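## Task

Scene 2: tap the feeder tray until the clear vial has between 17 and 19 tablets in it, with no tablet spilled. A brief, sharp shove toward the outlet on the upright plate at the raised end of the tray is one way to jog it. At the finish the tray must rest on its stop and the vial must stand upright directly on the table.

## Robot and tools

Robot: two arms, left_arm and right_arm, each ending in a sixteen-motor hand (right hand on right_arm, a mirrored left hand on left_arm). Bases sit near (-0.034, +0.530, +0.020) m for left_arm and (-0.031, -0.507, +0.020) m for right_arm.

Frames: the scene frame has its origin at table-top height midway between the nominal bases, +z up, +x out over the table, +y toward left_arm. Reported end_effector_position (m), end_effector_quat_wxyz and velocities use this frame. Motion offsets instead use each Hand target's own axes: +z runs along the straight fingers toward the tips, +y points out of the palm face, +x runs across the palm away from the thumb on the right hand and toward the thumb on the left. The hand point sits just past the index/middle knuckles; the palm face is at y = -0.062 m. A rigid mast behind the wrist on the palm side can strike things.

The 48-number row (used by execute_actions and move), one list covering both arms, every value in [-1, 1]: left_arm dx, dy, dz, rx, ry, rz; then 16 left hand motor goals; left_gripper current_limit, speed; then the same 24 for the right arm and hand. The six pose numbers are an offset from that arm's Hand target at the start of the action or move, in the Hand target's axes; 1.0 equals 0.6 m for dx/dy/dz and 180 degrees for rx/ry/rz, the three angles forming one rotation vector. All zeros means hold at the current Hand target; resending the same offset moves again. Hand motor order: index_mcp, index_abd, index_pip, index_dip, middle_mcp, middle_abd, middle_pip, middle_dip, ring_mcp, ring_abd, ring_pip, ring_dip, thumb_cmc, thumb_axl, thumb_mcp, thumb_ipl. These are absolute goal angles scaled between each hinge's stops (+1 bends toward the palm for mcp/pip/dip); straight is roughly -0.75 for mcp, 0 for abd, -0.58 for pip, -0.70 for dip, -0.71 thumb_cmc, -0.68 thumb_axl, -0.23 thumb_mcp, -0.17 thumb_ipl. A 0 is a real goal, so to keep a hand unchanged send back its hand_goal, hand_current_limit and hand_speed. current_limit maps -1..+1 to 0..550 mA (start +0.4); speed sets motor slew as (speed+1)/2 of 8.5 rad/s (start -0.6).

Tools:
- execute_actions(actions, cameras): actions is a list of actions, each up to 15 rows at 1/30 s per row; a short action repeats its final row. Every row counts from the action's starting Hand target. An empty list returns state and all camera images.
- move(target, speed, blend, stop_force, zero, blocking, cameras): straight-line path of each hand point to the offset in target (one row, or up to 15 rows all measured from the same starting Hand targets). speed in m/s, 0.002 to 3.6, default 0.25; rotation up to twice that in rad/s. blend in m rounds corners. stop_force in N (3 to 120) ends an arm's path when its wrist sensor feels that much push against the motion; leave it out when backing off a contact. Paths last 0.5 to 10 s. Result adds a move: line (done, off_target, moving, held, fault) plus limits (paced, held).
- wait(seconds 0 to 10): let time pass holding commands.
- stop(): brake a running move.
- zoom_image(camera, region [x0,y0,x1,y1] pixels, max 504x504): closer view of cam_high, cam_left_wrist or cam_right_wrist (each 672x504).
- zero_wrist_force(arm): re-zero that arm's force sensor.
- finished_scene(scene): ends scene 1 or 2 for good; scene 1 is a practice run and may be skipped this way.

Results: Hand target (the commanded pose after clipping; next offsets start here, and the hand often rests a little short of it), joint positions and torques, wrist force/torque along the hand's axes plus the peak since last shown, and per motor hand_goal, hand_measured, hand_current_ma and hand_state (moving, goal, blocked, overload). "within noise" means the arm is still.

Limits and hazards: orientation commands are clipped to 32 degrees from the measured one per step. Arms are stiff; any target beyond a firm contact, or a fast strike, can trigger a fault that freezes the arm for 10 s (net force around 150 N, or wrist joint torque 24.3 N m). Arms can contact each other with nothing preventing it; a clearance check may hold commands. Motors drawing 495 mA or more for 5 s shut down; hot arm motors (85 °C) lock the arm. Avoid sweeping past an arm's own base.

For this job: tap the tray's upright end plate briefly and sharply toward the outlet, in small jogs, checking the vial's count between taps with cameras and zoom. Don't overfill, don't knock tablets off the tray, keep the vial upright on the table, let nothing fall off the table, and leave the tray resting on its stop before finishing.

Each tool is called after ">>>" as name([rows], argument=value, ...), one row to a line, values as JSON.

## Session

>>> execute_actions(actions=[])

>>> zoom_image(camera="cam_high", region=[200, 170, 400, 320])

Scene clock: 0.00 s.
left_arm: end_effector_position=(+0.3704, +0.0671, +0.3639) hand_goal=(-0.754, +0.000, -0.576, -0.696, -0.754, +0.000, -0.576, -0.696, -0.754, +0.000, -0.576, -0.696, -0.714, -0.678, -0.226, -0.168) hand_measured=(-0.754, +0.000, -0.576, -0.696, -0.754, +0.000, -0.576, -0.696, -0.754, +0.000, -0.576, -0.696, -0.714, -0.678, -0.226, -0.168) hand_current_ma=(+0, +0, +0, +0, +0, +0, +0, +0, +0, +0, +0, +0, +0, +0, +0, +0) hand_state=(goal, goal, goal, goal, goal, goal, goal, goal, goal, goal, goal, goal, goal, goal, goal, goal) hand_current_limit=0.40 hand_speed=-0.60 end_effector_quat_wxyz=(-0.297, +0.953, +0.038, -0.048) | right_arm: end_effector_position=(+0.2065, +0.0089, +0.2948) hand_goal=(-0.754, +0.000, -0.576, -0.696, -0.754, +0.000, -0.576, -0.696, -0.754, +0.000, -0.576, -0.696, -0.714, -0.678, -0.226, -0.168) hand_measured=(-0.754, +0.000, -0.576, -0.696, -0.754, +0.000, -0.576, -0.696, -0.754, +0.000, -0.576, -0.696, -0.714, -0.678, -0.226, -0.168) hand_current_ma=(+0, +0, +0, +0, +0, +0, +0, +0, +0, +0, +0, +0, +0, +0, +0, +0) hand_state=(goal, goal, goal, goal, goal, goal, goal, goal, goal, goal, goal, goal, goal, goal, goal, goal) hand_current_limit=0.40 hand_speed=-0.60 end_effector_quat_wxyz=(+0.562, +0.656, +0.389, +0.320)
Joint positions: left_arm=[2.438 -2.001 -0.932 -2.284 1.93 0.687] | right_arm=[1.314 -0.952 1.481 -1.114 -2.842 2.558]
Joint velocities: within noise
Joint torques (N m): no reading
Wrist force (N): no reading
Wrist torque (N m): no reading
Wrist force, peak (N): no reading
Hand target: left_arm +0.3704, +0.0671, +0.3639; -0.297, +0.953, +0.038, -0.048 | right_arm +0.2065, +0.0089, +0.2948; +0.562, +0.656, +0.389, +0.320
camera_calibration:
cam_left_wrist: T_world_to_cam=[[-0.787252, 0.464262, 0.405827, 0.0802031], [0.48757, 0.0657504, 0.870605, -0.546623], [0.377505, 0.883254, -0.278122, 0.0317562], [0, 0, 0, 1]] pos_world=[0.317669, -0.0293433, 0.452176]
cam_right_wrist: T_world_to_cam=[[-0.318633, -0.744088, 0.587201, -0.0605704], [-0.910168, 0.067181, -0.408754, 0.254527], [0.264701, -0.664695, -0.698652, 0.278825], [0, 0, 0, 1]] pos_world=[0.138557, 0.123164, 0.334407]

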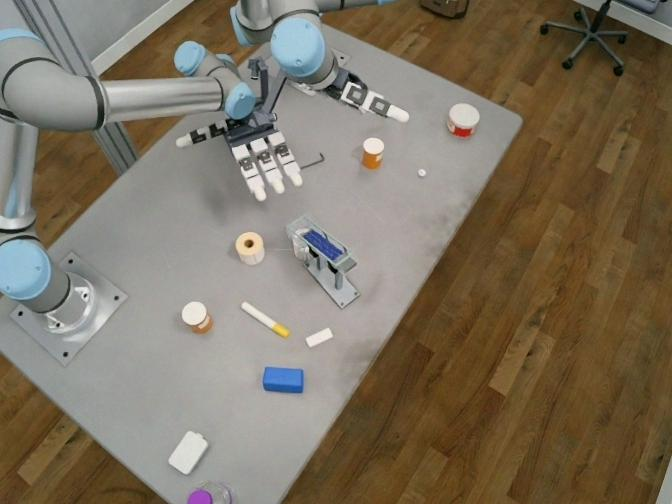

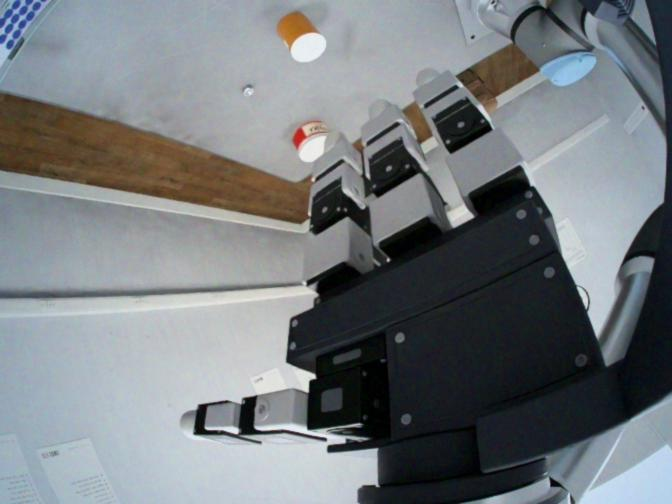

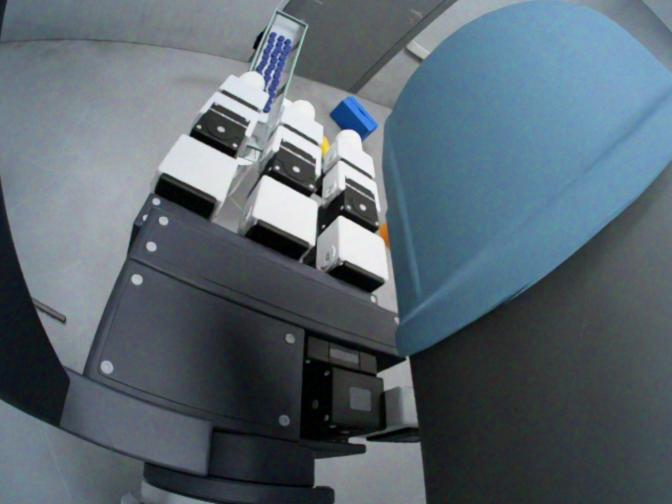

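Scaled by 2.520.

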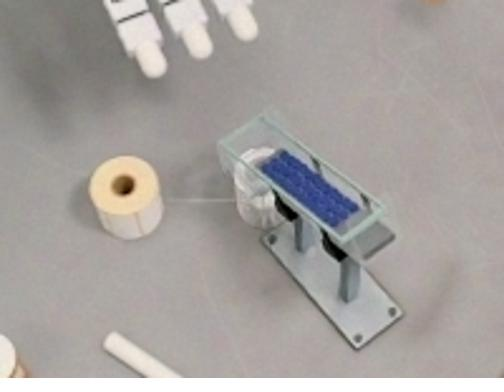

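>>> move(target=[0,-0.1475,0.0902,-0.334,-0.291,-0.2185,-0.9,0,-0.576,-0.696,-0.9,0,-0.576,-0.696,-0.9,0,-0.576,-0.696,-0.714,-0.678,-0.226,-0.168,0.4,-0.3,-0.317,0.1538,0.298,0.1721,-0.3813,0.4267,-1,0,-0.576,-0.696,-1,0,-0.576,-0.696,-1,0,-0.576,-0.696,-0.714,-0.678,0.65,-0.168,0.4,-0.3], cameras=["all"], speed=0.35)

Scene clock: 119.87 s.
left_arm: end_effector_position=(+0.3691, +0.0803, +0.3646) hand_goal=(-0.900, +0.000, -0.576, -0.696, -0.900, +0.000, -0.576, -0.696, -0.900, +0.000, -0.576, -0.696, -0.714, -0.678, -0.226, -0.168) hand_measured=(-0.886, +0.000, -0.576, -0.696, -0.884, +0.000, -0.576, -0.696, -0.884, +0.000, -0.576, -0.696, -0.712, -0.678, -0.224, -0.168) hand_current_ma=(+30, +0, +0, +0, +36, +0, +0, +0, +32, +0, +0, +0, +3, +1, +2, +0) hand_state=(goal, goal, goal, goal, goal, goal, goal, goal, goal, goal, goal, goal, goal, goal, goal, goal) hand_current_limit=0.40 hand_speed=-0.30 end_effector_quat_wxyz=(-0.231, +0.964, +0.101, -0.088) | right_arm: end_effector_position=(+0.2098, -0.0024, +0.2977) hand_goal=(-1.000, +0.000, -0.576, -0.696, -1.000, +0.000, -0.576, -0.696, -1.000, +0.000, -0.576, -0.696, -0.714, -0.678, +0.650, -0.168) hand_measured=(-1.000, +0.000, -0.576, -0.696, -1.000, +0.000, -0.576, -0.696, -1.000, +0.000, -0.576, -0.696, -0.720, -0.680, +0.648, -0.168) hand_current_ma=(+0, +0, +0, +0, +0, +0, +0, +0, +0, +0, +0, +0, -6, -1, -2, +0) hand_state=(goal, goal, goal, goal, goal, goal, goal, goal, goal, goal, goal, goal, goal, goal, goal, goal) hand_current_limit=0.40 hand_speed=-0.30 end_effector_quat_wxyz=(+0.554, +0.682, +0.359, +0.314)
Joint positions: left_arm=[2.508 -1.92 -1.042 -2.205 1.786 0.672] | right_arm=[1.297 -0.958 1.461 -1.101 -2.799 2.603]
Joint torques (N m): left_arm=[8.38 46.87 9.05 2.69 -1.14 -0.91] | right_arm=[12.58 -38.46 -9.73 -2.09 -3.35 -2.48]
Wrist force (N): left_arm=[0.1 -0.1 0.5] | right_arm=[0.2 0.2 -0.1]
Wrist torque (N m): left_arm=[-0.08 -0.07 0.07] | right_arm=[0.04 -0.01 0.00]
Wrist force, peak (N): left_arm=[0.3 -0.3 0.9] | right_arm=[0.6 2.9 2.2]
Hand target: left_arm +0.3691, +0.0803, +0.3646; -0.231, +0.964, +0.101, -0.088 (not the last commanded pose) | right_arm +0.2098, -0.0024, +0.2977; +0.554, +0.682, +0.359, +0.314 (not the last commanded pose)
Off the commanded pose: left_arm 0.090 m, 77 deg | right_arm 0.265 m, 103 deg.
move: held (right_arm; a check stopped the path), off_target (left_arm; braked when a check withheld steps of right_arm); limits=held
pose unreachable (right arm): on one or more control steps of this call, first in action 0 (counted from 0), this arm could not follow its commanded pose, so it was not sent that pose on those steps. It may still have moved: this result reports where it is.
cause: moving toward the commanded pose would bring two parts of the arm too close to each other (joints 4 (wrist 1) to 6 (wrist 3) lie between them).
camera_calibration:
cam_left_wrist: T_world_to_cam=[[-0.838082, 0.393927, 0.377412, 0.107471], [0.492578, 0.249052, 0.83387, -0.550735], [0.234489, 0.884757, -0.402766, 0.118905], [0, 0, 0, 1]] pos_world=[0.333468, -0.0103762, 0.466571]
cam_right_wrist: T_world_to_cam=[[-0.366097, -0.754917, 0.544127, -0.0469294], [-0.902428, 0.14528, -0.405607, 0.257191], [0.227148, -0.639527, -0.734445, 0.291089], [0, 0, 0, 1]] pos_world=[0.148796, 0.113366, 0.343643]

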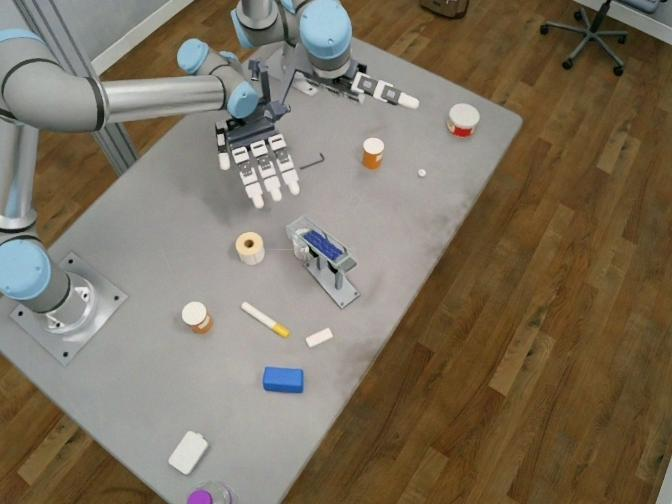

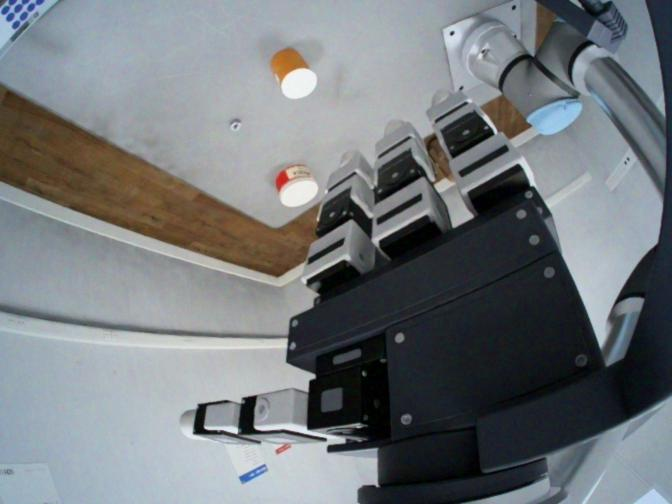

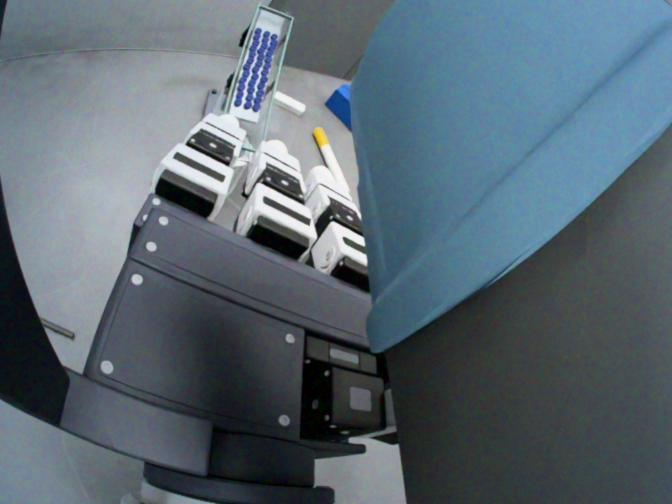

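>>> move(target=[0.0193,-0.1372,0.0595,-0.2903,-0.2555,-0.1923,-0.9,0,-0.576,-0.696,-0.9,0,-0.576,-0.696,-0.9,0,-0.576,-0.696,-0.714,-0.678,-0.226,-0.168,0.4,-0.3,-0.208,0.0092,0.0145,0.0814,-0.1365,-0.001,-1,0,-0.576,-0.696,-1,0,-0.576,-0.696,-1,0,-0.576,-0.696,-0.714,-0.678,0.65,-0.168,0.4,-0.3], cameras=["cam_high"], speed=0.35)

Scene clock: 160.33 s.
left_arm: end_effector_position=(+0.3674, +0.0977, +0.3657) hand_goal=(-0.900, +0.000, -0.576, -0.696, -0.900, +0.000, -0.576, -0.696, -0.900, +0.000, -0.576, -0.696, -0.714, -0.678, -0.226, -0.168) hand_measured=(-0.888, +0.000, -0.576, -0.696, -0.886, +0.000, -0.576, -0.696, -0.886, +0.000, -0.576, -0.696, -0.712, -0.678, -0.224, -0.168) hand_current_ma=(+24, +0, +0, +0, +29, +0, +0, +0, +26, +0, +0, +0, +3, +1, +3, +0) hand_state=(goal, goal, goal, goal, goal, goal, goal, goal, goal, goal, goal, goal, goal, goal, goal, goal) hand_current_limit=0.40 hand_speed=-0.30 end_effector_quat_wxyz=(-0.141, +0.963, +0.181, -0.139) | right_arm: end_effector_position=(+0.2050, -0.0107, +0.2977) hand_goal=(-1.000, +0.000, -0.576, -0.696, -1.000, +0.000, -0.576, -0.696, -1.000, +0.000, -0.576, -0.696, -0.714, -0.678, +0.650, -0.168) hand_measured=(-1.000, +0.000, -0.576, -0.696, -1.000, +0.000, -0.576, -0.696, -1.000, +0.000, -0.576, -0.696, -0.720, -0.680, +0.648, -0.168) hand_current_ma=(+0, +0, +0, +0, +0, +0, +0, +0, +0, +0, +0, +0, -6, -1, -2, +0) hand_state=(goal, goal, goal, goal, goal, goal, goal, goal, goal, goal, goal, goal, goal, goal, goal, goal) hand_current_limit=0.40 hand_speed=-0.30 end_effector_quat_wxyz=(+0.553, +0.693, +0.353, +0.300)
Joint positions: left_arm=[2.604 -1.811 -1.196 -2.105 1.594 0.649] | right_arm=[1.297 -0.968 1.465 -1.095 -2.761 2.603]
Joint torques (N m): left_arm=[9.08 42.29 8.4 2.83 -1.14 -1.63] | right_arm=[10.15 -37.88 -27.5 -2 -3.37 2.45]
Wrist force (N): left_arm=[0.0 -0.2 0.5] | right_arm=[-0.1 -0.1 -0.1]
Wrist torque (N m): left_arm=[-0.10 -0.12 0.11] | right_arm=[0.01 0.03 -0.03]
Wrist force, peak (N): left_arm=[0.0 -0.5 0.6] | right_arm=[-1.5 0.6 -0.2]
Hand target: left_arm +0.3674, +0.0977, +0.3657; -0.141, +0.963, +0.181, -0.139 (not the last commanded pose) | right_arm +0.2050, -0.0107, +0.2977; +0.553, +0.693, +0.353, +0.300 (not the last commanded pose)
Off the commanded pose: left_arm 0.073 m, 63 deg | right_arm 0.116 m, 26 deg.
move: held (right_arm; a check stopped the path), off_target (left_arm; braked when a check withheld steps of right_arm); limits=held
pose unreachable (right arm): on one or more control steps of this call, first in action 0 (counted from 0), this arm could not follow its commanded pose, so it was not sent that pose on those steps. It may still have moved: this result reports where it is.
cause: moving toward the commanded pose would bring two parts of the arm too close to each other (joints 4 (wrist 1) to 6 (wrist 3) lie between them).
Images, in order (width x height): cam_high 672x504.

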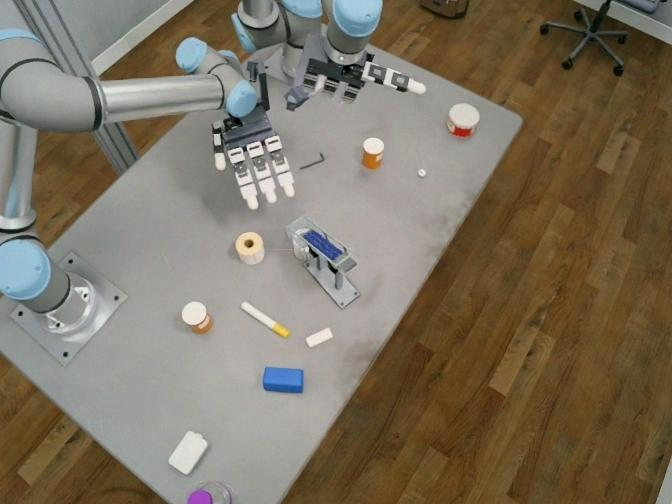

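>>> move(target=[0.0342,-0.1138,0.024,-0.236,-0.208,-0.1565,-0.9,0,-0.576,-0.696,-0.9,0,-0.576,-0.696,-0.9,0,-0.576,-0.696,-0.714,-0.678,-0.226,-0.168,0.4,-0.3,-0.1025,-0.0958,0,0,0,0.333,-1,0,-0.576,-0.696,-1,0,-0.576,-0.696,-1,0,-0.576,-0.696,-0.714,-0.678,0.65,-0.168,0.4,-0.3], cameras=["cam_high","cam_right_wrist"], speed=0.35)

Scene clock: 193.70 s.
left_arm: end_effector_position=(+0.3665, +0.1059, +0.3661) hand_goal=(-0.900, +0.000, -0.576, -0.696, -0.900, +0.000, -0.576, -0.696, -0.900, +0.000, -0.576, -0.696, -0.714, -0.678, -0.226, -0.168) hand_measured=(-0.888, +0.000, -0.576, -0.696, -0.886, +0.000, -0.576, -0.696, -0.888, +0.000, -0.576, -0.696, -0.712, -0.678, -0.224, -0.168) hand_current_ma=(+22, +0, +0, +0, +26, +0, +0, +0, +23, +0, +0, +0, +3, +1, +3, +0) hand_state=(goal, goal, goal, goal, goal, goal, goal, goal, goal, goal, goal, goal, goal, goal, goal, goal) hand_current_limit=0.40 hand_speed=-0.30 end_effector_quat_wxyz=(-0.098, +0.957, +0.219, -0.163) | right_arm: end_effector_position=(+0.2047, -0.0110, +0.2973) hand_goal=(-1.000, +0.000, -0.576, -0.696, -1.000, +0.000, -0.576, -0.696, -1.000, +0.000, -0.576, -0.696, -0.714, -0.678, +0.650, -0.168) hand_measured=(-1.000, +0.000, -0.576, -0.696, -1.000, +0.000, -0.576, -0.696, -1.000, +0.000, -0.576, -0.696, -0.720, -0.680, +0.648, -0.168) hand_current_ma=(+0, +0, +0, +0, +0, +0, +0, +0, +0, +0, +0, +0, -6, -2, -2, +0) hand_state=(goal, goal, goal, goal, goal, goal, goal, goal, goal, goal, goal, goal, goal, goal, goal, goal) hand_current_limit=0.40 hand_speed=-0.30 end_effector_quat_wxyz=(+0.552, +0.694, +0.351, +0.302)
Joint positions: left_arm=[2.651 -1.758 -1.271 -2.06 1.503 0.636] | right_arm=[1.297 -0.967 1.465 -1.095 -2.761 2.61]
Joint torques (N m): left_arm=[8.87 40.74 9.76 2.92 -1.25 -2.08] | right_arm=[10.76 -56.12 -9.64 0.7 -3.34 -2.4]
Wrist force (N): left_arm=[0.7 -0.2 0.0] | right_arm=[0.0 0.1 -0.1]
Wrist torque (N m): left_arm=[-0.08 -0.17 0.19] | right_arm=[0.02 0.03 -0.02]
Wrist force, peak (N): left_arm=[0.0 -0.3 0.9] | right_arm=[0.2 -0.4 -0.2]
Hand target: left_arm +0.3665, +0.1059, +0.3661; -0.098, +0.957, +0.219, -0.163 (not the last commanded pose) | right_arm +0.2047, -0.0110, +0.2973; +0.552, +0.694, +0.351, +0.302 (not the last commanded pose)
Off the commanded pose: left_arm 0.065 m, 56 deg | right_arm 0.084 m, 60 deg.
move: held (right_arm; a check stopped the path), off_target (left_arm; braked when a check withheld steps of right_arm); limits=held
pose unreachable (right arm): on one or more control steps of this call, first in action 0 (counted from 0), this arm could not follow its commanded pose, so it was not sent that pose on those steps. It may still have moved: this result reports where it is.
cause: moving toward the commanded pose would bring two parts of the arm too close to each other (joints 4 (wrist 1) to 6 (wrist 3) lie between them).
camera_calibration:
cam_right_wrist: T_world_to_cam=[[-0.381526, -0.749067, 0.541606, -0.0510947], [-0.903853, 0.17959, -0.388325, 0.249239], [0.193614, -0.637688, -0.745565, 0.296605], [0, 0, 0, 1]] pos_world=[0.148354, 0.106108, 0.345597]
Images, in order (width x height): cam_high 672x504, cam_right_wrist 672x504.

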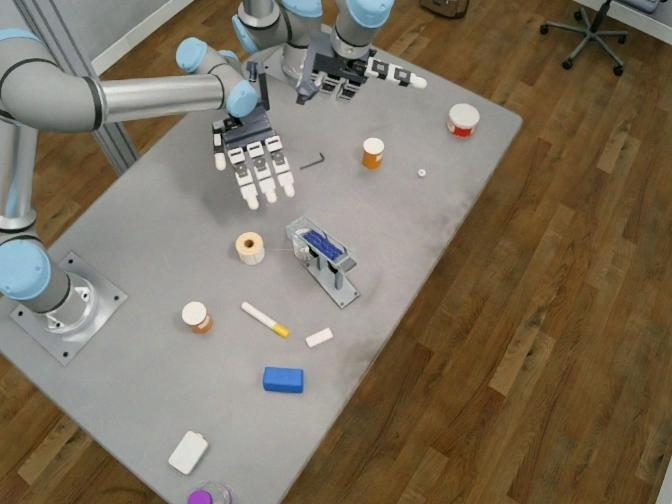

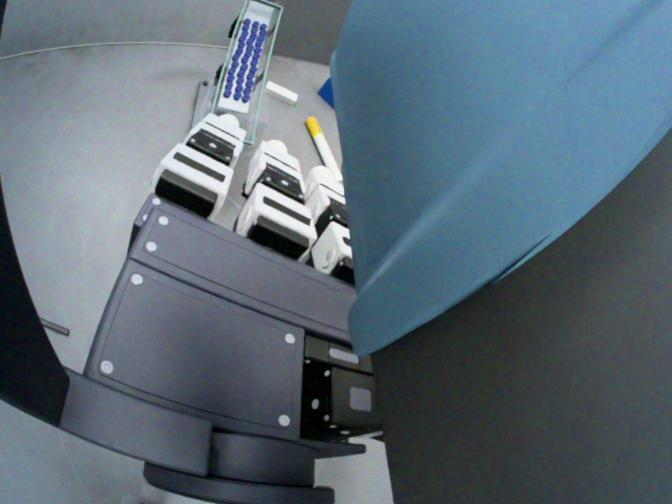

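>>> move([
  [0.0187,-0.05,0.005,-0.105,-0.0925,-0.0695,-0.9,0,-0.576,-0.696,-0.9,0,-0.576,-0.696,-0.9,0,-0.576,-0.696,-0.714,-0.678,-0.226,-0.168,0.4,-0.3,0.0773,-0.004,0,0,0,-0.1778,-1,0,-0.576,-0.696,-1,0,-0.576,-0.696,-1,0,-0.576,-0.696,-0.714,-0.678,0.65,-0.168,0.4,-0.3],
  [0.0373,-0.1003,0.0102,-0.21,-0.185,-0.139,-0.9,0,-0.576,-0.696,-0.9,0,-0.576,-0.696,-0.9,0,-0.576,-0.696,-0.714,-0.678,-0.226,-0.168,0.4,-0.3,-0.1622,0.0637,0.1052,0.2101,-0.2001,-0.1654,-1,0,-0.576,-0.696,-1,0,-0.576,-0.696,-1,0,-0.576,-0.696,-0.714,-0.678,0.65,-0.168,0.4,-0.3],
], cameras=["cam_high","cam_right_wrist"], speed=0.35, blend=0.02)

Scene clock: 258.47 s.
left_arm: end_effector_position=(+0.3628, +0.1442, +0.3685) hand_goal=(-0.900, +0.000, -0.576, -0.696, -0.900, +0.000, -0.576, -0.696, -0.900, +0.000, -0.576, -0.696, -0.714, -0.678, -0.226, -0.168) hand_measured=(-0.894, +0.000, -0.576, -0.696, -0.892, +0.000, -0.576, -0.696, -0.892, +0.000, -0.576, -0.696, -0.712, -0.678, -0.224, -0.168) hand_current_ma=(+11, +0, +0, +0, +13, +0, +0, +0, +12, +0, +0, +0, +3, +1, +3, +0) hand_state=(goal, goal, goal, goal, goal, goal, goal, goal, goal, goal, goal, goal, goal, goal, goal, goal) hand_current_limit=0.40 hand_speed=-0.30 end_effector_quat_wxyz=(+0.109, +0.879, +0.381, -0.265) | right_arm: end_effector_position=(+0.2292, +0.0203, +0.2973) hand_goal=(-1.000, +0.000, -0.576, -0.696, -1.000, +0.000, -0.576, -0.696, -1.000, +0.000, -0.576, -0.696, -0.714, -0.678, +0.650, -0.168) hand_measured=(-1.000, +0.000, -0.576, -0.696, -1.000, +0.000, -0.576, -0.696, -1.000, +0.000, -0.576, -0.696, -0.720, -0.680, +0.650, -0.168) hand_current_ma=(+0, +0, +0, +0, +0, +0, +0, +0, +0, +0, +0, +0, -6, -2, +0, +0) hand_state=(goal, goal, goal, goal, goal, goal, goal, goal, goal, goal, goal, goal, goal, goal, goal, goal) hand_current_limit=0.40 hand_speed=-0.30 end_effector_quat_wxyz=(+0.610, +0.584, +0.520, +0.129)
Joint positions: left_arm=[2.882 -1.51 -1.639 -1.87 1.069 0.564] | right_arm=[1.296 -0.971 1.462 -1.079 -2.728 2.073]
Joint torques (N m): left_arm=[8.81 29.46 9.53 3.05 -2.07 -2.04] | right_arm=[12.51 -37.34 -9.16 1.12 -3.38 2.49]
Wrist force (N): left_arm=[-0.3 0.1 0.2] | right_arm=[-0.9 -0.2 -0.2]
Wrist torque (N m): left_arm=[-0.04 -0.10 0.19] | right_arm=[-0.01 0.00 0.02]
Wrist force, peak (N): left_arm=[-0.6 -0.4 0.0] | right_arm=[-2.9 1.4 -0.3]
Hand target: left_arm +0.3627, +0.1442, +0.3685; +0.109, +0.879, +0.381, -0.265 (not the last commanded pose) | right_arm +0.2292, +0.0203, +0.2973; +0.610, +0.584, +0.520, +0.129 (not the last commanded pose)
Off the commanded pose: left_arm 0.026 m, 23 deg | right_arm 0.155 m, 50 deg.
move: held (right_arm; a check stopped the path), off_target (left_arm; braked when a check withheld steps of right_arm); path passed 1 of 2 targets; limits=held
pose unreachable (right arm): on one or more control steps of this call, first in action 0 (counted from 0), this arm could not follow its commanded pose, so it was not sent that pose on those steps. It may still have moved: this result reports where it is.
cause: moving toward the commanded pose would bring a part of the arm too close to another arm (a part of this arm just beyond joint 6 (wrist 3) and a part of the left arm just beyond its joint 6 (wrist 3), 18 mm apart when this arm was first held).
camera_calibration:
cam_right_wrist: T_world_to_cam=[[-0.0901161, -0.454683, 0.886082, -0.193435], [-0.993876, -0.0160777, -0.109329, 0.20744], [0.0639562, -0.890508, -0.45045, 0.258989], [0, 0, 0, 1]] pos_world=[0.172174, 0.146015, 0.31074]
Images, in order (width x height): cam_high 672x504, cam_right_wrist 672x504.

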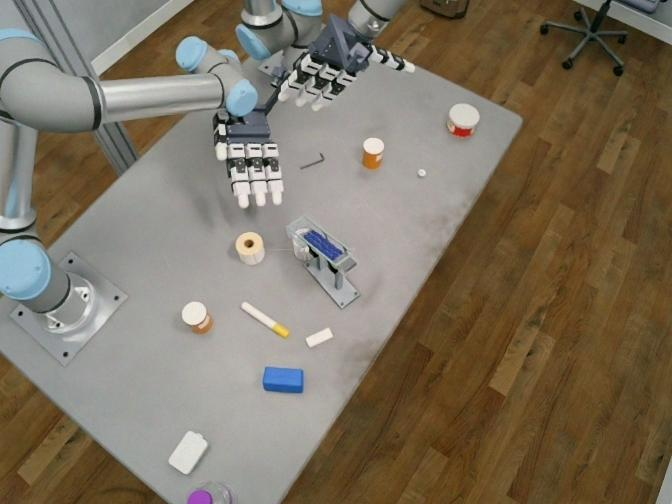

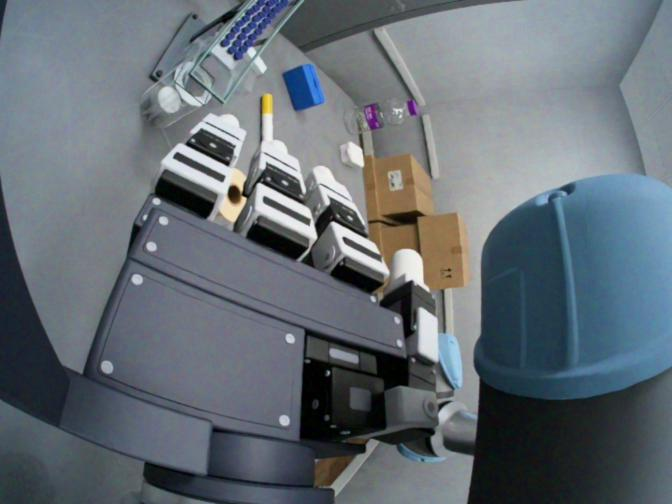

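>>> move(target=[0,0,0,0,0,0,-0.9,0,-0.576,-0.696,-0.9,0,-0.576,-0.696,-0.9,0,-0.576,-0.696,-0.714,-0.678,-0.226,-0.168,0.4,-0.3,-0.3312,-0.0877,0.1553,0.2312,-0.128,0,-1,0,-0.576,-0.696,-1,0,-0.576,-0.696,-1,0,-0.576,-0.696,-0.714,-0.678,0.65,-0.168,0.4,-0.3], cameras=["cam_high"], speed=0.4)

Scene clock: 279.87 s.
left_arm: end_effector_position=(+0.3627, +0.1442, +0.3685) hand_goal=(-0.900, +0.000, -0.576, -0.696, -0.900, +0.000, -0.576, -0.696, -0.900, +0.000, -0.576, -0.696, -0.714, -0.678, -0.226, -0.168) hand_measured=(-0.894, +0.000, -0.576, -0.696, -0.892, +0.000, -0.576, -0.696, -0.892, +0.000, -0.576, -0.696, -0.712, -0.678, -0.224, -0.168) hand_current_ma=(+11, +0, +0, +0, +13, +0, +0, +0, +12, +0, +0, +0, +3, +1, +3, +0) hand_state=(goal, goal, goal, goal, goal, goal, goal, goal, goal, goal, goal, goal, goal, goal, goal, goal) hand_current_limit=0.40 hand_speed=-0.30 end_effector_quat_wxyz=(+0.109, +0.879, +0.381, -0.265) | right_arm: end_effector_position=(+0.2285, +0.0161, +0.2978) hand_goal=(-1.000, +0.000, -0.576, -0.696, -1.000, +0.000, -0.576, -0.696, -1.000, +0.000, -0.576, -0.696, -0.714, -0.678, +0.650, -0.168) hand_measured=(-1.000, +0.000, -0.576, -0.696, -1.000, +0.000, -0.576, -0.696, -1.000, +0.000, -0.576, -0.696, -0.720, -0.680, +0.650, -0.168) hand_current_ma=(+0, +0, +0, +0, +0, +0, +0, +0, +0, +0, +0, +0, -6, -2, +0, +0) hand_state=(goal, goal, goal, goal, goal, goal, goal, goal, goal, goal, goal, goal, goal, goal, goal, goal) hand_current_limit=0.40 hand_speed=-0.30 end_effector_quat_wxyz=(+0.608, +0.588, +0.519, +0.123)
Joint positions: left_arm=[2.882 -1.51 -1.639 -1.87 1.069 0.564] | right_arm=[1.294 -0.977 1.465 -1.078 -2.713 2.071]
Joint torques (N m): left_arm=[7.22 30.16 10.39 2.92 -2.1 -1.79] | right_arm=[12.03 -38.9 -27.62 -1.96 -3.5 2.53]
Wrist force (N): left_arm=[0.0 0.0 0.1] | right_arm=[-0.9 -0.4 0.1]
Wrist torque (N m): left_arm=[-0.01 -0.13 0.21] | right_arm=[-0.03 0.00 0.02]
Wrist force, peak (N): left_arm=[-0.5 0.0 0.3] | right_arm=[-4.0 1.0 0.4]
Hand target: left_arm +0.3627, +0.1442, +0.3685; +0.109, +0.879, +0.381, -0.265 | right_arm +0.2284, +0.0161, +0.2978; +0.608, +0.588, +0.519, +0.123 (not the last commanded pose)
Off the commanded pose: left_arm 0.000 m, 0 deg | right_arm 0.221 m, 47 deg.
move: held (right_arm; a check stopped the path); limits=held
pose unreachable (right arm): on one or more control steps of this call, first in action 0 (counted from 0), this arm could not follow its commanded pose, so it was not sent that pose on those steps. It may still have moved: this result reports where it is.
cause: moving toward the commanded pose would bring a part of the arm too close to another arm (a part of this arm just beyond joint 6 (wrist 3) and a part of the left arm just beyond its joint 6 (wrist 3), 19 mm apart when this arm was first held).
Images, in order (width x height): cam_high 672x504.

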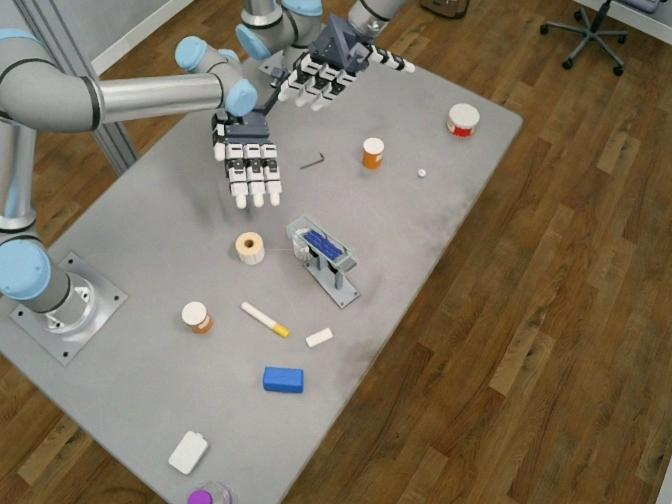

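>>> move([
  [0.1112,-0.019,-0.1327,0,0,0,-0.9,0,-0.576,-0.696,-0.9,0,-0.576,-0.696,-0.9,0,-0.576,-0.696,-0.714,-0.678,-0.226,-0.168,0.4,-0.3,0,0,0,0,0,0,-1,0,-0.576,-0.696,-1,0,-0.576,-0.696,-1,0,-0.576,-0.696,-0.714,-0.678,0.65,-0.168,0.4,-0.3],
  [0.1112,-0.019,-0.1327,0,0,0,-0.9,0,-0.576,-0.696,-0.9,0,-0.576,-0.696,-0.9,0,-0.576,-0.696,-0.714,-0.678,-0.226,-0.168,0.4,-0.3,-0.3312,-0.0877,0.1553,0.2312,-0.128,0,-1,0,-0.576,-0.696,-1,0,-0.576,-0.696,-1,0,-0.576,-0.696,-0.714,-0.678,0.65,-0.168,0.4,-0.3],
], cameras=["cam_high"], speed=0.4, blend=0.01)

Scene clock: 291.97 s.
left_arm: end_effector_position=(+0.4228, +0.2242, +0.3985) hand_goal=(-0.900, +0.000, -0.576, -0.696, -0.900, +0.000, -0.576, -0.696, -0.900, +0.000, -0.576, -0.696, -0.714, -0.678, -0.226, -0.168) hand_measured=(-0.894, +0.000, -0.576, -0.696, -0.894, +0.000, -0.576, -0.696, -0.894, +0.000, -0.576, -0.696, -0.712, -0.678, -0.224, -0.168) hand_current_ma=(+9, +0, +0, +0, +11, +0, +0, +0, +10, +0, +0, +0, +3, +1, +3, +0) hand_state=(goal, goal, goal, goal, goal, goal, goal, goal, goal, goal, goal, goal, goal, goal, goal, goal) hand_current_limit=0.40 hand_speed=-0.30 end_effector_quat_wxyz=(+0.109, +0.879, +0.381, -0.265) | right_arm: end_effector_position=(+0.1907, -0.2042, +0.3286) hand_goal=(-1.000, +0.000, -0.576, -0.696, -1.000, +0.000, -0.576, -0.696, -1.000, +0.000, -0.576, -0.696, -0.714, -0.678, +0.650, -0.168) hand_measured=(-1.000, +0.000, -0.576, -0.696, -1.000, +0.000, -0.576, -0.696, -1.000, +0.000, -0.576, -0.696, -0.720, -0.680, +0.650, -0.168) hand_current_ma=(+0, +0, +0, +0, +0, +0, +0, +0, +0, +0, +0, +0, -6, -2, +1, +0) hand_state=(goal, goal, goal, goal, goal, goal, goal, goal, goal, goal, goal, goal, goal, goal, goal, goal) hand_current_limit=0.40 hand_speed=-0.30 end_effector_quat_wxyz=(+0.450, +0.777, +0.400, -0.186)
Joint positions: left_arm=[3.071 -1.569 -1.484 -2.057 1.134 0.763] | right_arm=[1.056 -1.322 1.651 -0.976 -2.078 1.924]
Joint torques (N m): left_arm=[7.21 13.11 36.11 -0.4 0.58 1.2] | right_arm=[-10.52 -42.99 -9.69 1.69 1.93 -2.15]
Wrist force (N): left_arm=[-0.3 -0.2 0.5] | right_arm=[-1.3 -0.2 -1.4]
Wrist torque (N m): left_arm=[-0.04 -0.06 0.10] | right_arm=[0.09 0.04 0.12]
Wrist force, peak (N): left_arm=[-1.3 0.0 1.3] | right_arm=[-1.9 0.2 -0.6]
Hand target: left_arm +0.4228, +0.2242, +0.3985; +0.109, +0.879, +0.381, -0.265 | right_arm +0.1907, -0.2043, +0.3286; +0.450, +0.777, +0.400, -0.186
Off the commanded pose: left_arm 0.000 m, 0 deg | right_arm 0.000 m, 0 deg.
move: done
Images, in order (width x height): cam_high 672x504.

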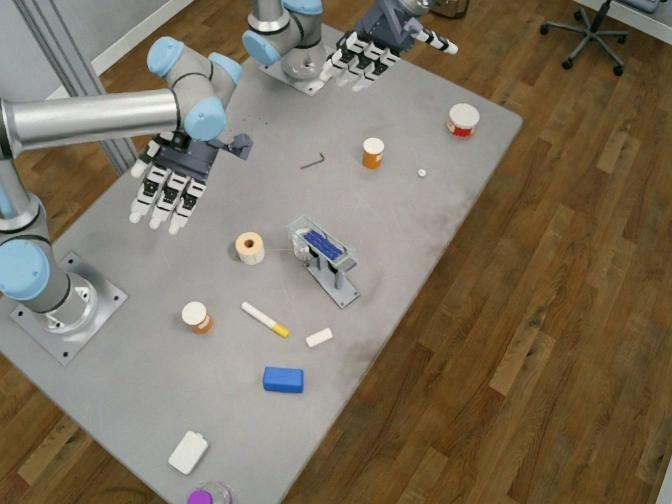

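>>> move([
  [-0.027,0.0897,0.1967,-0.4152,-0.3626,-0.2701,-0.9,0,-0.576,-0.696,-0.9,0,-0.576,-0.696,-0.9,0,-0.576,-0.696,-0.714,-0.678,-0.226,-0.168,0.4,-0.3,0.0418,0.3542,0.155,0.67,-0.2005,0.5752,-1,0,-0.576,-0.696,-1,0,-0.576,-0.696,-1,0,-0.576,-0.696,-0.714,-0.678,0.65,-0.168,0.4,-0.3],
  [-0.027,0.0897,0.1967,-0.4152,-0.3626,-0.2701,-0.9,0,-0.576,-0.696,-0.9,0,-0.576,-0.696,-0.9,0,-0.576,-0.696,-0.714,-0.678,-0.226,-0.168,0.4,-0.3,0.442,0.3832,-0.0218,0.67,-0.2005,0.5752,-1,0,-0.576,-0.696,-1,0,-0.576,-0.696,-1,0,-0.576,-0.696,-0.714,-0.678,0.65,-0.168,0.4,-0.3],
], cameras=["all"], speed=0.4, blend=0.02)

Scene clock: 346.80 s.
left_arm: end_effector_position=(+0.4077, +0.1309, +0.3082) hand_goal=(-0.900, +0.000, -0.576, -0.696, -0.900, +0.000, -0.576, -0.696, -0.900, +0.000, -0.576, -0.696, -0.714, -0.678, -0.226, -0.168) hand_measured=(-0.896, -0.002, -0.576, -0.696, -0.896, -0.002, -0.576, -0.696, -0.896, -0.002, -0.576, -0.696, -0.712, -0.678, -0.224, -0.168) hand_current_ma=(+4, -1, +0, +0, +5, -1, +0, +0, +4, -1, +0, +0, +2, +1, +2, +0) hand_state=(goal, goal, goal, goal, goal, goal, goal, goal, goal, goal, goal, goal, goal, goal, goal, goal) hand_current_limit=0.40 hand_speed=-0.30 end_effector_quat_wxyz=(+0.640, +0.174, +0.629, -0.405) | right_arm: end_effector_position=(+0.5332, -0.1363, +0.2902) hand_goal=(-1.000, +0.000, -0.576, -0.696, -1.000, +0.000, -0.576, -0.696, -1.000, +0.000, -0.576, -0.696, -0.714, -0.678, +0.650, -0.168) hand_measured=(-0.998, +0.000, -0.576, -0.696, -0.998, +0.000, -0.576, -0.696, -0.998, +0.000, -0.576, -0.696, -0.716, -0.680, +0.652, -0.168) hand_current_ma=(+1, +0, +0, +0, +1, +0, +0, +0, +1, +0, +0, +0, -1, -1, +1, +0) hand_state=(goal, goal, goal, goal, goal, goal, goal, goal, goal, goal, goal, goal, goal, goal, goal, goal) hand_current_limit=0.40 hand_speed=-0.30 end_effector_quat_wxyz=(-0.298, +0.654, -0.663, -0.207)
Joint positions: left_arm=[2.653 -1.985 -2.259 1.258 1.237 -1.918] | right_arm=[0.108 -1.147 1.513 -2.189 -0.864 3.347]
Joint torques (N m): left_arm=[-7.33 19.75 24.77 2.64 1.56 0.68] | right_arm=[11.87 -34.05 -29.89 -2.1 -0.92 2.29]
Wrist force (N): left_arm=[-0.7 0.2 1.0] | right_arm=[-1.3 -1.2 -2.0]
Wrist torque (N m): left_arm=[0.33 0.18 0.45] | right_arm=[0.11 0.04 0.00]
Wrist force, peak (N): left_arm=[-0.7 0.0 1.9] | right_arm=[-0.4 -0.8 -3.4]
Hand target: left_arm +0.4077, +0.1309, +0.3082; +0.640, +0.174, +0.629, -0.405 | right_arm +0.5332, -0.1363, +0.2902; -0.298, +0.654, -0.663, -0.207
Off the commanded pose: left_arm 0.000 m, 0 deg | right_arm 0.000 m, 0 deg.
move: done
camera_calibration:
cam_left_wrist: T_world_to_cam=[[-0.373502, -0.179755, 0.910046, -0.137286], [-0.92756, 0.0843528, -0.364029, 0.434481], [-0.0113291, -0.980088, -0.198239, 0.323755], [0, 0, 0, 1]] pos_world=[0.355399, 0.255981, 0.347281]
cam_right_wrist: T_world_to_cam=[[-0.602904, 0.636425, 0.481113, 0.308627], [0.434986, -0.243301, 0.866944, -0.569944], [0.6688, 0.731961, -0.130149, -0.0973914], [0, 0, 0, 1]] pos_world=[0.499126, -0.263799, 0.33295]

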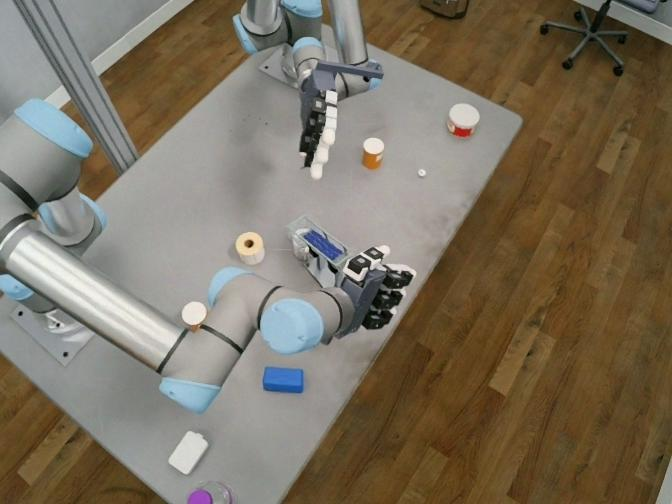

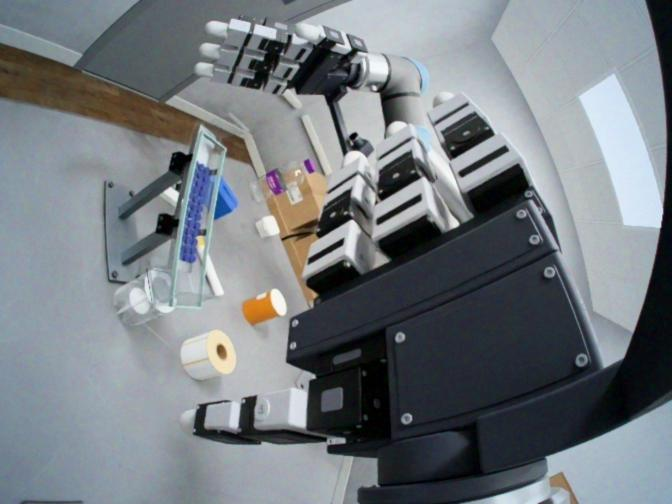

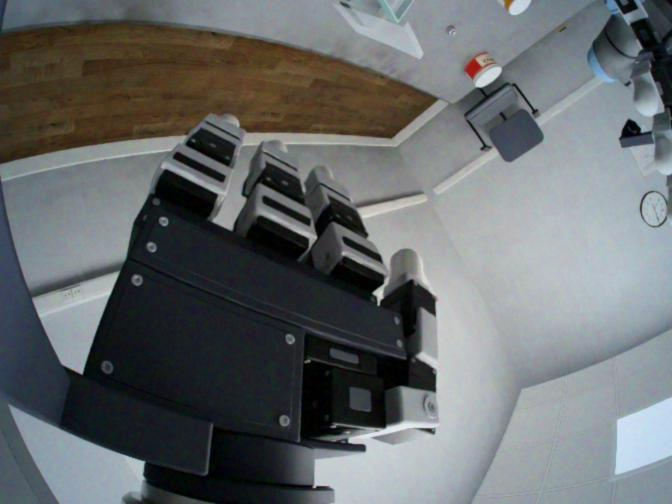

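>>> zoom_image(camera="cam_left_wrist", region=[150, 110, 240, 200])

>>> zoom_image(camera="cam_left_wrist", region=[100, 190, 240, 330])

>>> zoom_image(camera="cam_right_wrist", region=[300, 0, 460, 100])

Scaled by 5.600 from the camera's 672x504 image, which has a finer 960x720 frame.

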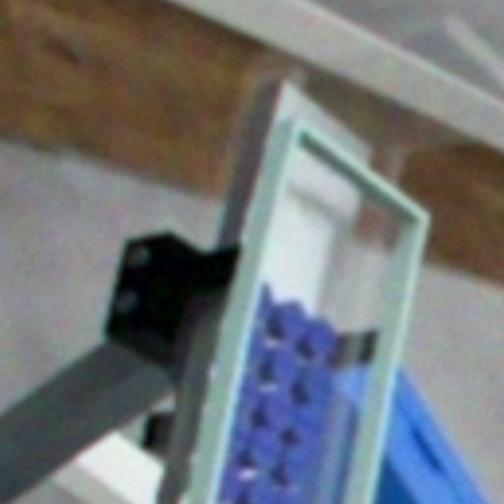

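Scaled by 3.600 from the camera's 672x504 image, which has a finer 960x720 frame.

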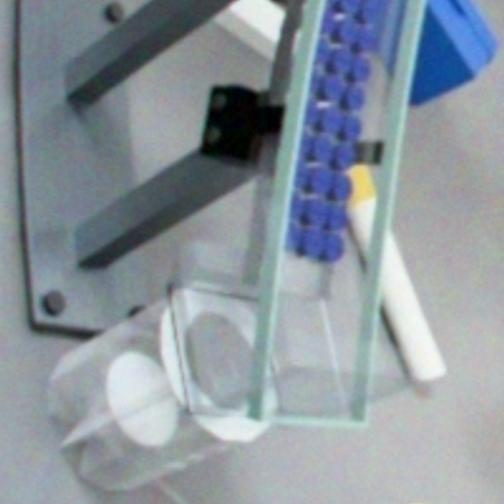

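Scaled by 3.150 from the camera's 672x504 image, which has a finer 960x720 frame.

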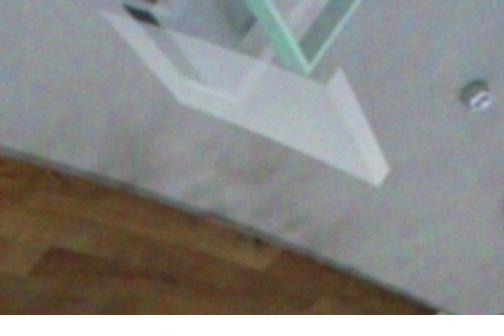

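>>> move(target=[0,0,0,0,0,0,-0.9,0,-0.576,-0.696,-0.9,0,-0.576,-0.696,-0.9,0,-0.576,-0.696,-0.714,-0.678,-0.226,-0.168,0.4,-0.3,0.035,0.1472,0.1063,0,0,0,-1,0,-0.576,-0.696,-1,0,-0.576,-0.696,-1,0,-0.576,-0.696,-0.714,-0.678,0.65,-0.168,0.4,-0.3], cameras=["cam_right_wrist","cam_left_wrist"], speed=0.12)

>>> zoom_image(camera="cam_right_wrist", region=[260, 20, 460, 220])

>>> zoom_image(camera="cam_left_wrist", region=[150, 80, 290, 220])

Scene clock: 416.33 s.
left_arm: end_effector_position=(+0.4077, +0.1309, +0.3082) hand_goal=(-0.900, +0.000, -0.576, -0.696, -0.900, +0.000, -0.576, -0.696, -0.900, +0.000, -0.576, -0.696, -0.714, -0.678, -0.226, -0.168) hand_measured=(-0.896, -0.002, -0.576, -0.696, -0.896, -0.002, -0.576, -0.696, -0.896, -0.002, -0.576, -0.696, -0.712, -0.678, -0.224, -0.168) hand_current_ma=(+4, -1, +0, +0, +5, -1, +0, +0, +4, -1, +0, +0, +2, +1, +2, +0) hand_state=(goal, goal, goal, goal, goal, goal, goal, goal, goal, goal, goal, goal, goal, goal, goal, goal) hand_current_limit=0.40 hand_speed=-0.30 end_effector_quat_wxyz=(+0.640, +0.174, +0.629, -0.405) | right_arm: end_effector_position=(+0.4542, -0.1045, +0.2191) hand_goal=(-1.000, +0.000, -0.576, -0.696, -1.000, +0.000, -0.576, -0.696, -1.000, +0.000, -0.576, -0.696, -0.714, -0.678, +0.650, -0.168) hand_measured=(-0.998, +0.000, -0.576, -0.696, -0.998, +0.000, -0.576, -0.696, -0.998, +0.000, -0.576, -0.696, -0.716, -0.680, +0.652, -0.168) hand_current_ma=(+2, +0, +0, +0, +1, +0, +0, +0, +2, +0, +0, +0, -1, -1, +1, +0) hand_state=(goal, goal, goal, goal, goal, goal, goal, goal, goal, goal, goal, goal, goal, goal, goal, goal) hand_current_limit=0.40 hand_speed=-0.30 end_effector_quat_wxyz=(-0.298, +0.654, -0.663, -0.207)
Joint positions: left_arm=[2.653 -1.985 -2.259 1.258 1.237 -1.918] | right_arm=[0.178 -1.194 1.804 -2.489 -0.883 3.435]
Joint torques (N m): left_arm=[-7.4 20.12 26.01 2.55 1.32 0.62] | right_arm=[12.27 -46.85 -9.53 -4.31 -1.05 2.36]
Wrist force (N): left_arm=[-0.6 0.3 1.3] | right_arm=[-1.1 -1.0 -1.5]
Wrist torque (N m): left_arm=[0.31 0.19 0.45] | right_arm=[0.09 -0.02 0.03]
Wrist force, peak (N): left_arm=[-0.9 0.2 1.6] | right_arm=[-1.3 -2.0 -2.1]
Hand target: left_arm +0.4077, +0.1309, +0.3082; +0.640, +0.174, +0.629, -0.405 | right_arm +0.4542, -0.1045, +0.2191; -0.298, +0.654, -0.663, -0.207
Off the commanded pose: left_arm 0.000 m, 0 deg | right_arm 0.000 m, 0 deg.
move: done
camera_calibration:
cam_left_wrist: T_world_to_cam=[[-0.373502, -0.179755, 0.910046, -0.137286], [-0.92756, 0.0843528, -0.364029, 0.434481], [-0.0113291, -0.980088, -0.198239, 0.323755], [0, 0, 0, 1]] pos_world=[0.355399, 0.255981, 0.347281]
cam_right_wrist: T_world_to_cam=[[-0.602846, 0.636446, 0.481157, 0.274933], [0.435079, -0.243275, 0.866905, -0.466245], [0.668792, 0.731952, -0.130248, -0.0771988], [0, 0, 0, 1]] pos_world=[0.420226, -0.2319, 0.261849]
Images, in order (width x height): cam_left_wrist 672x504, cam_right_wrist 672x504.

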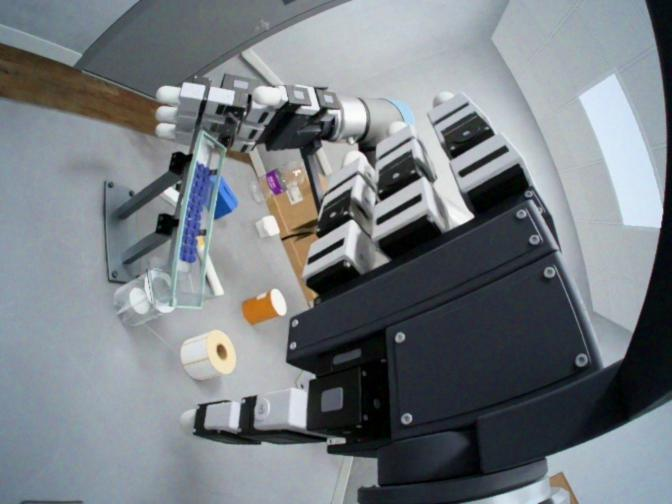

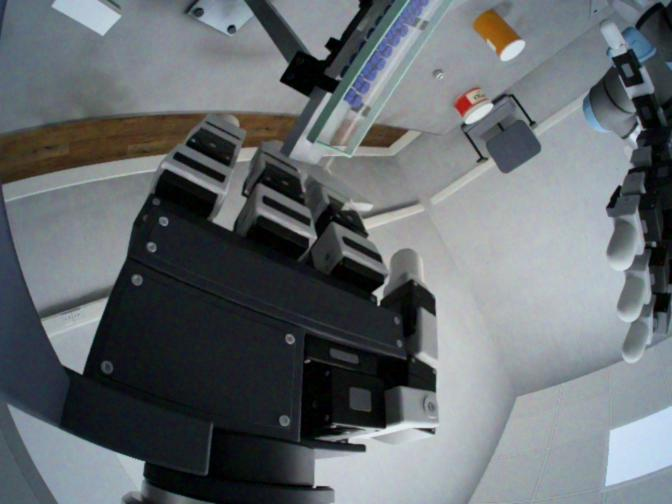

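Scaled by 2.520 from the camera's 672x504 image, which has a finer 960x720 frame.

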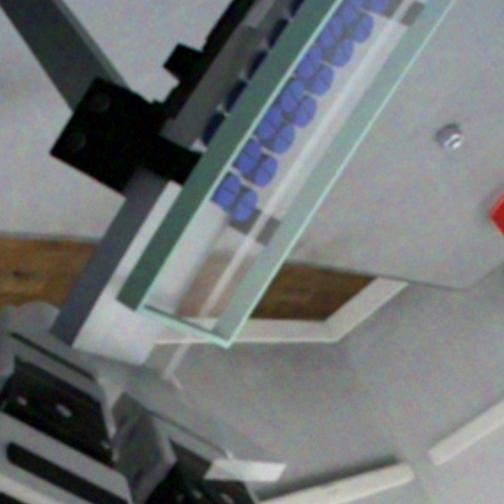

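Scaled by 3.600 from the camera's 672x504 image, which has a finer 960x720 frame.

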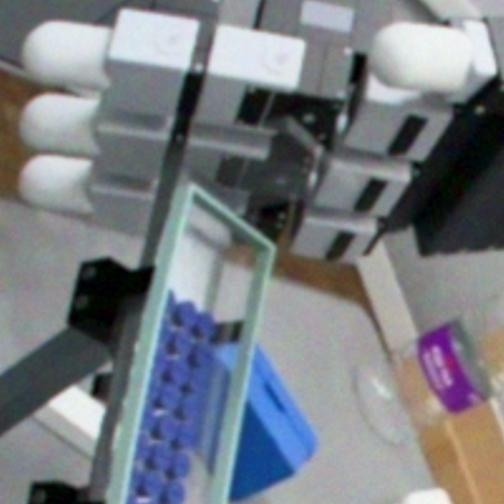

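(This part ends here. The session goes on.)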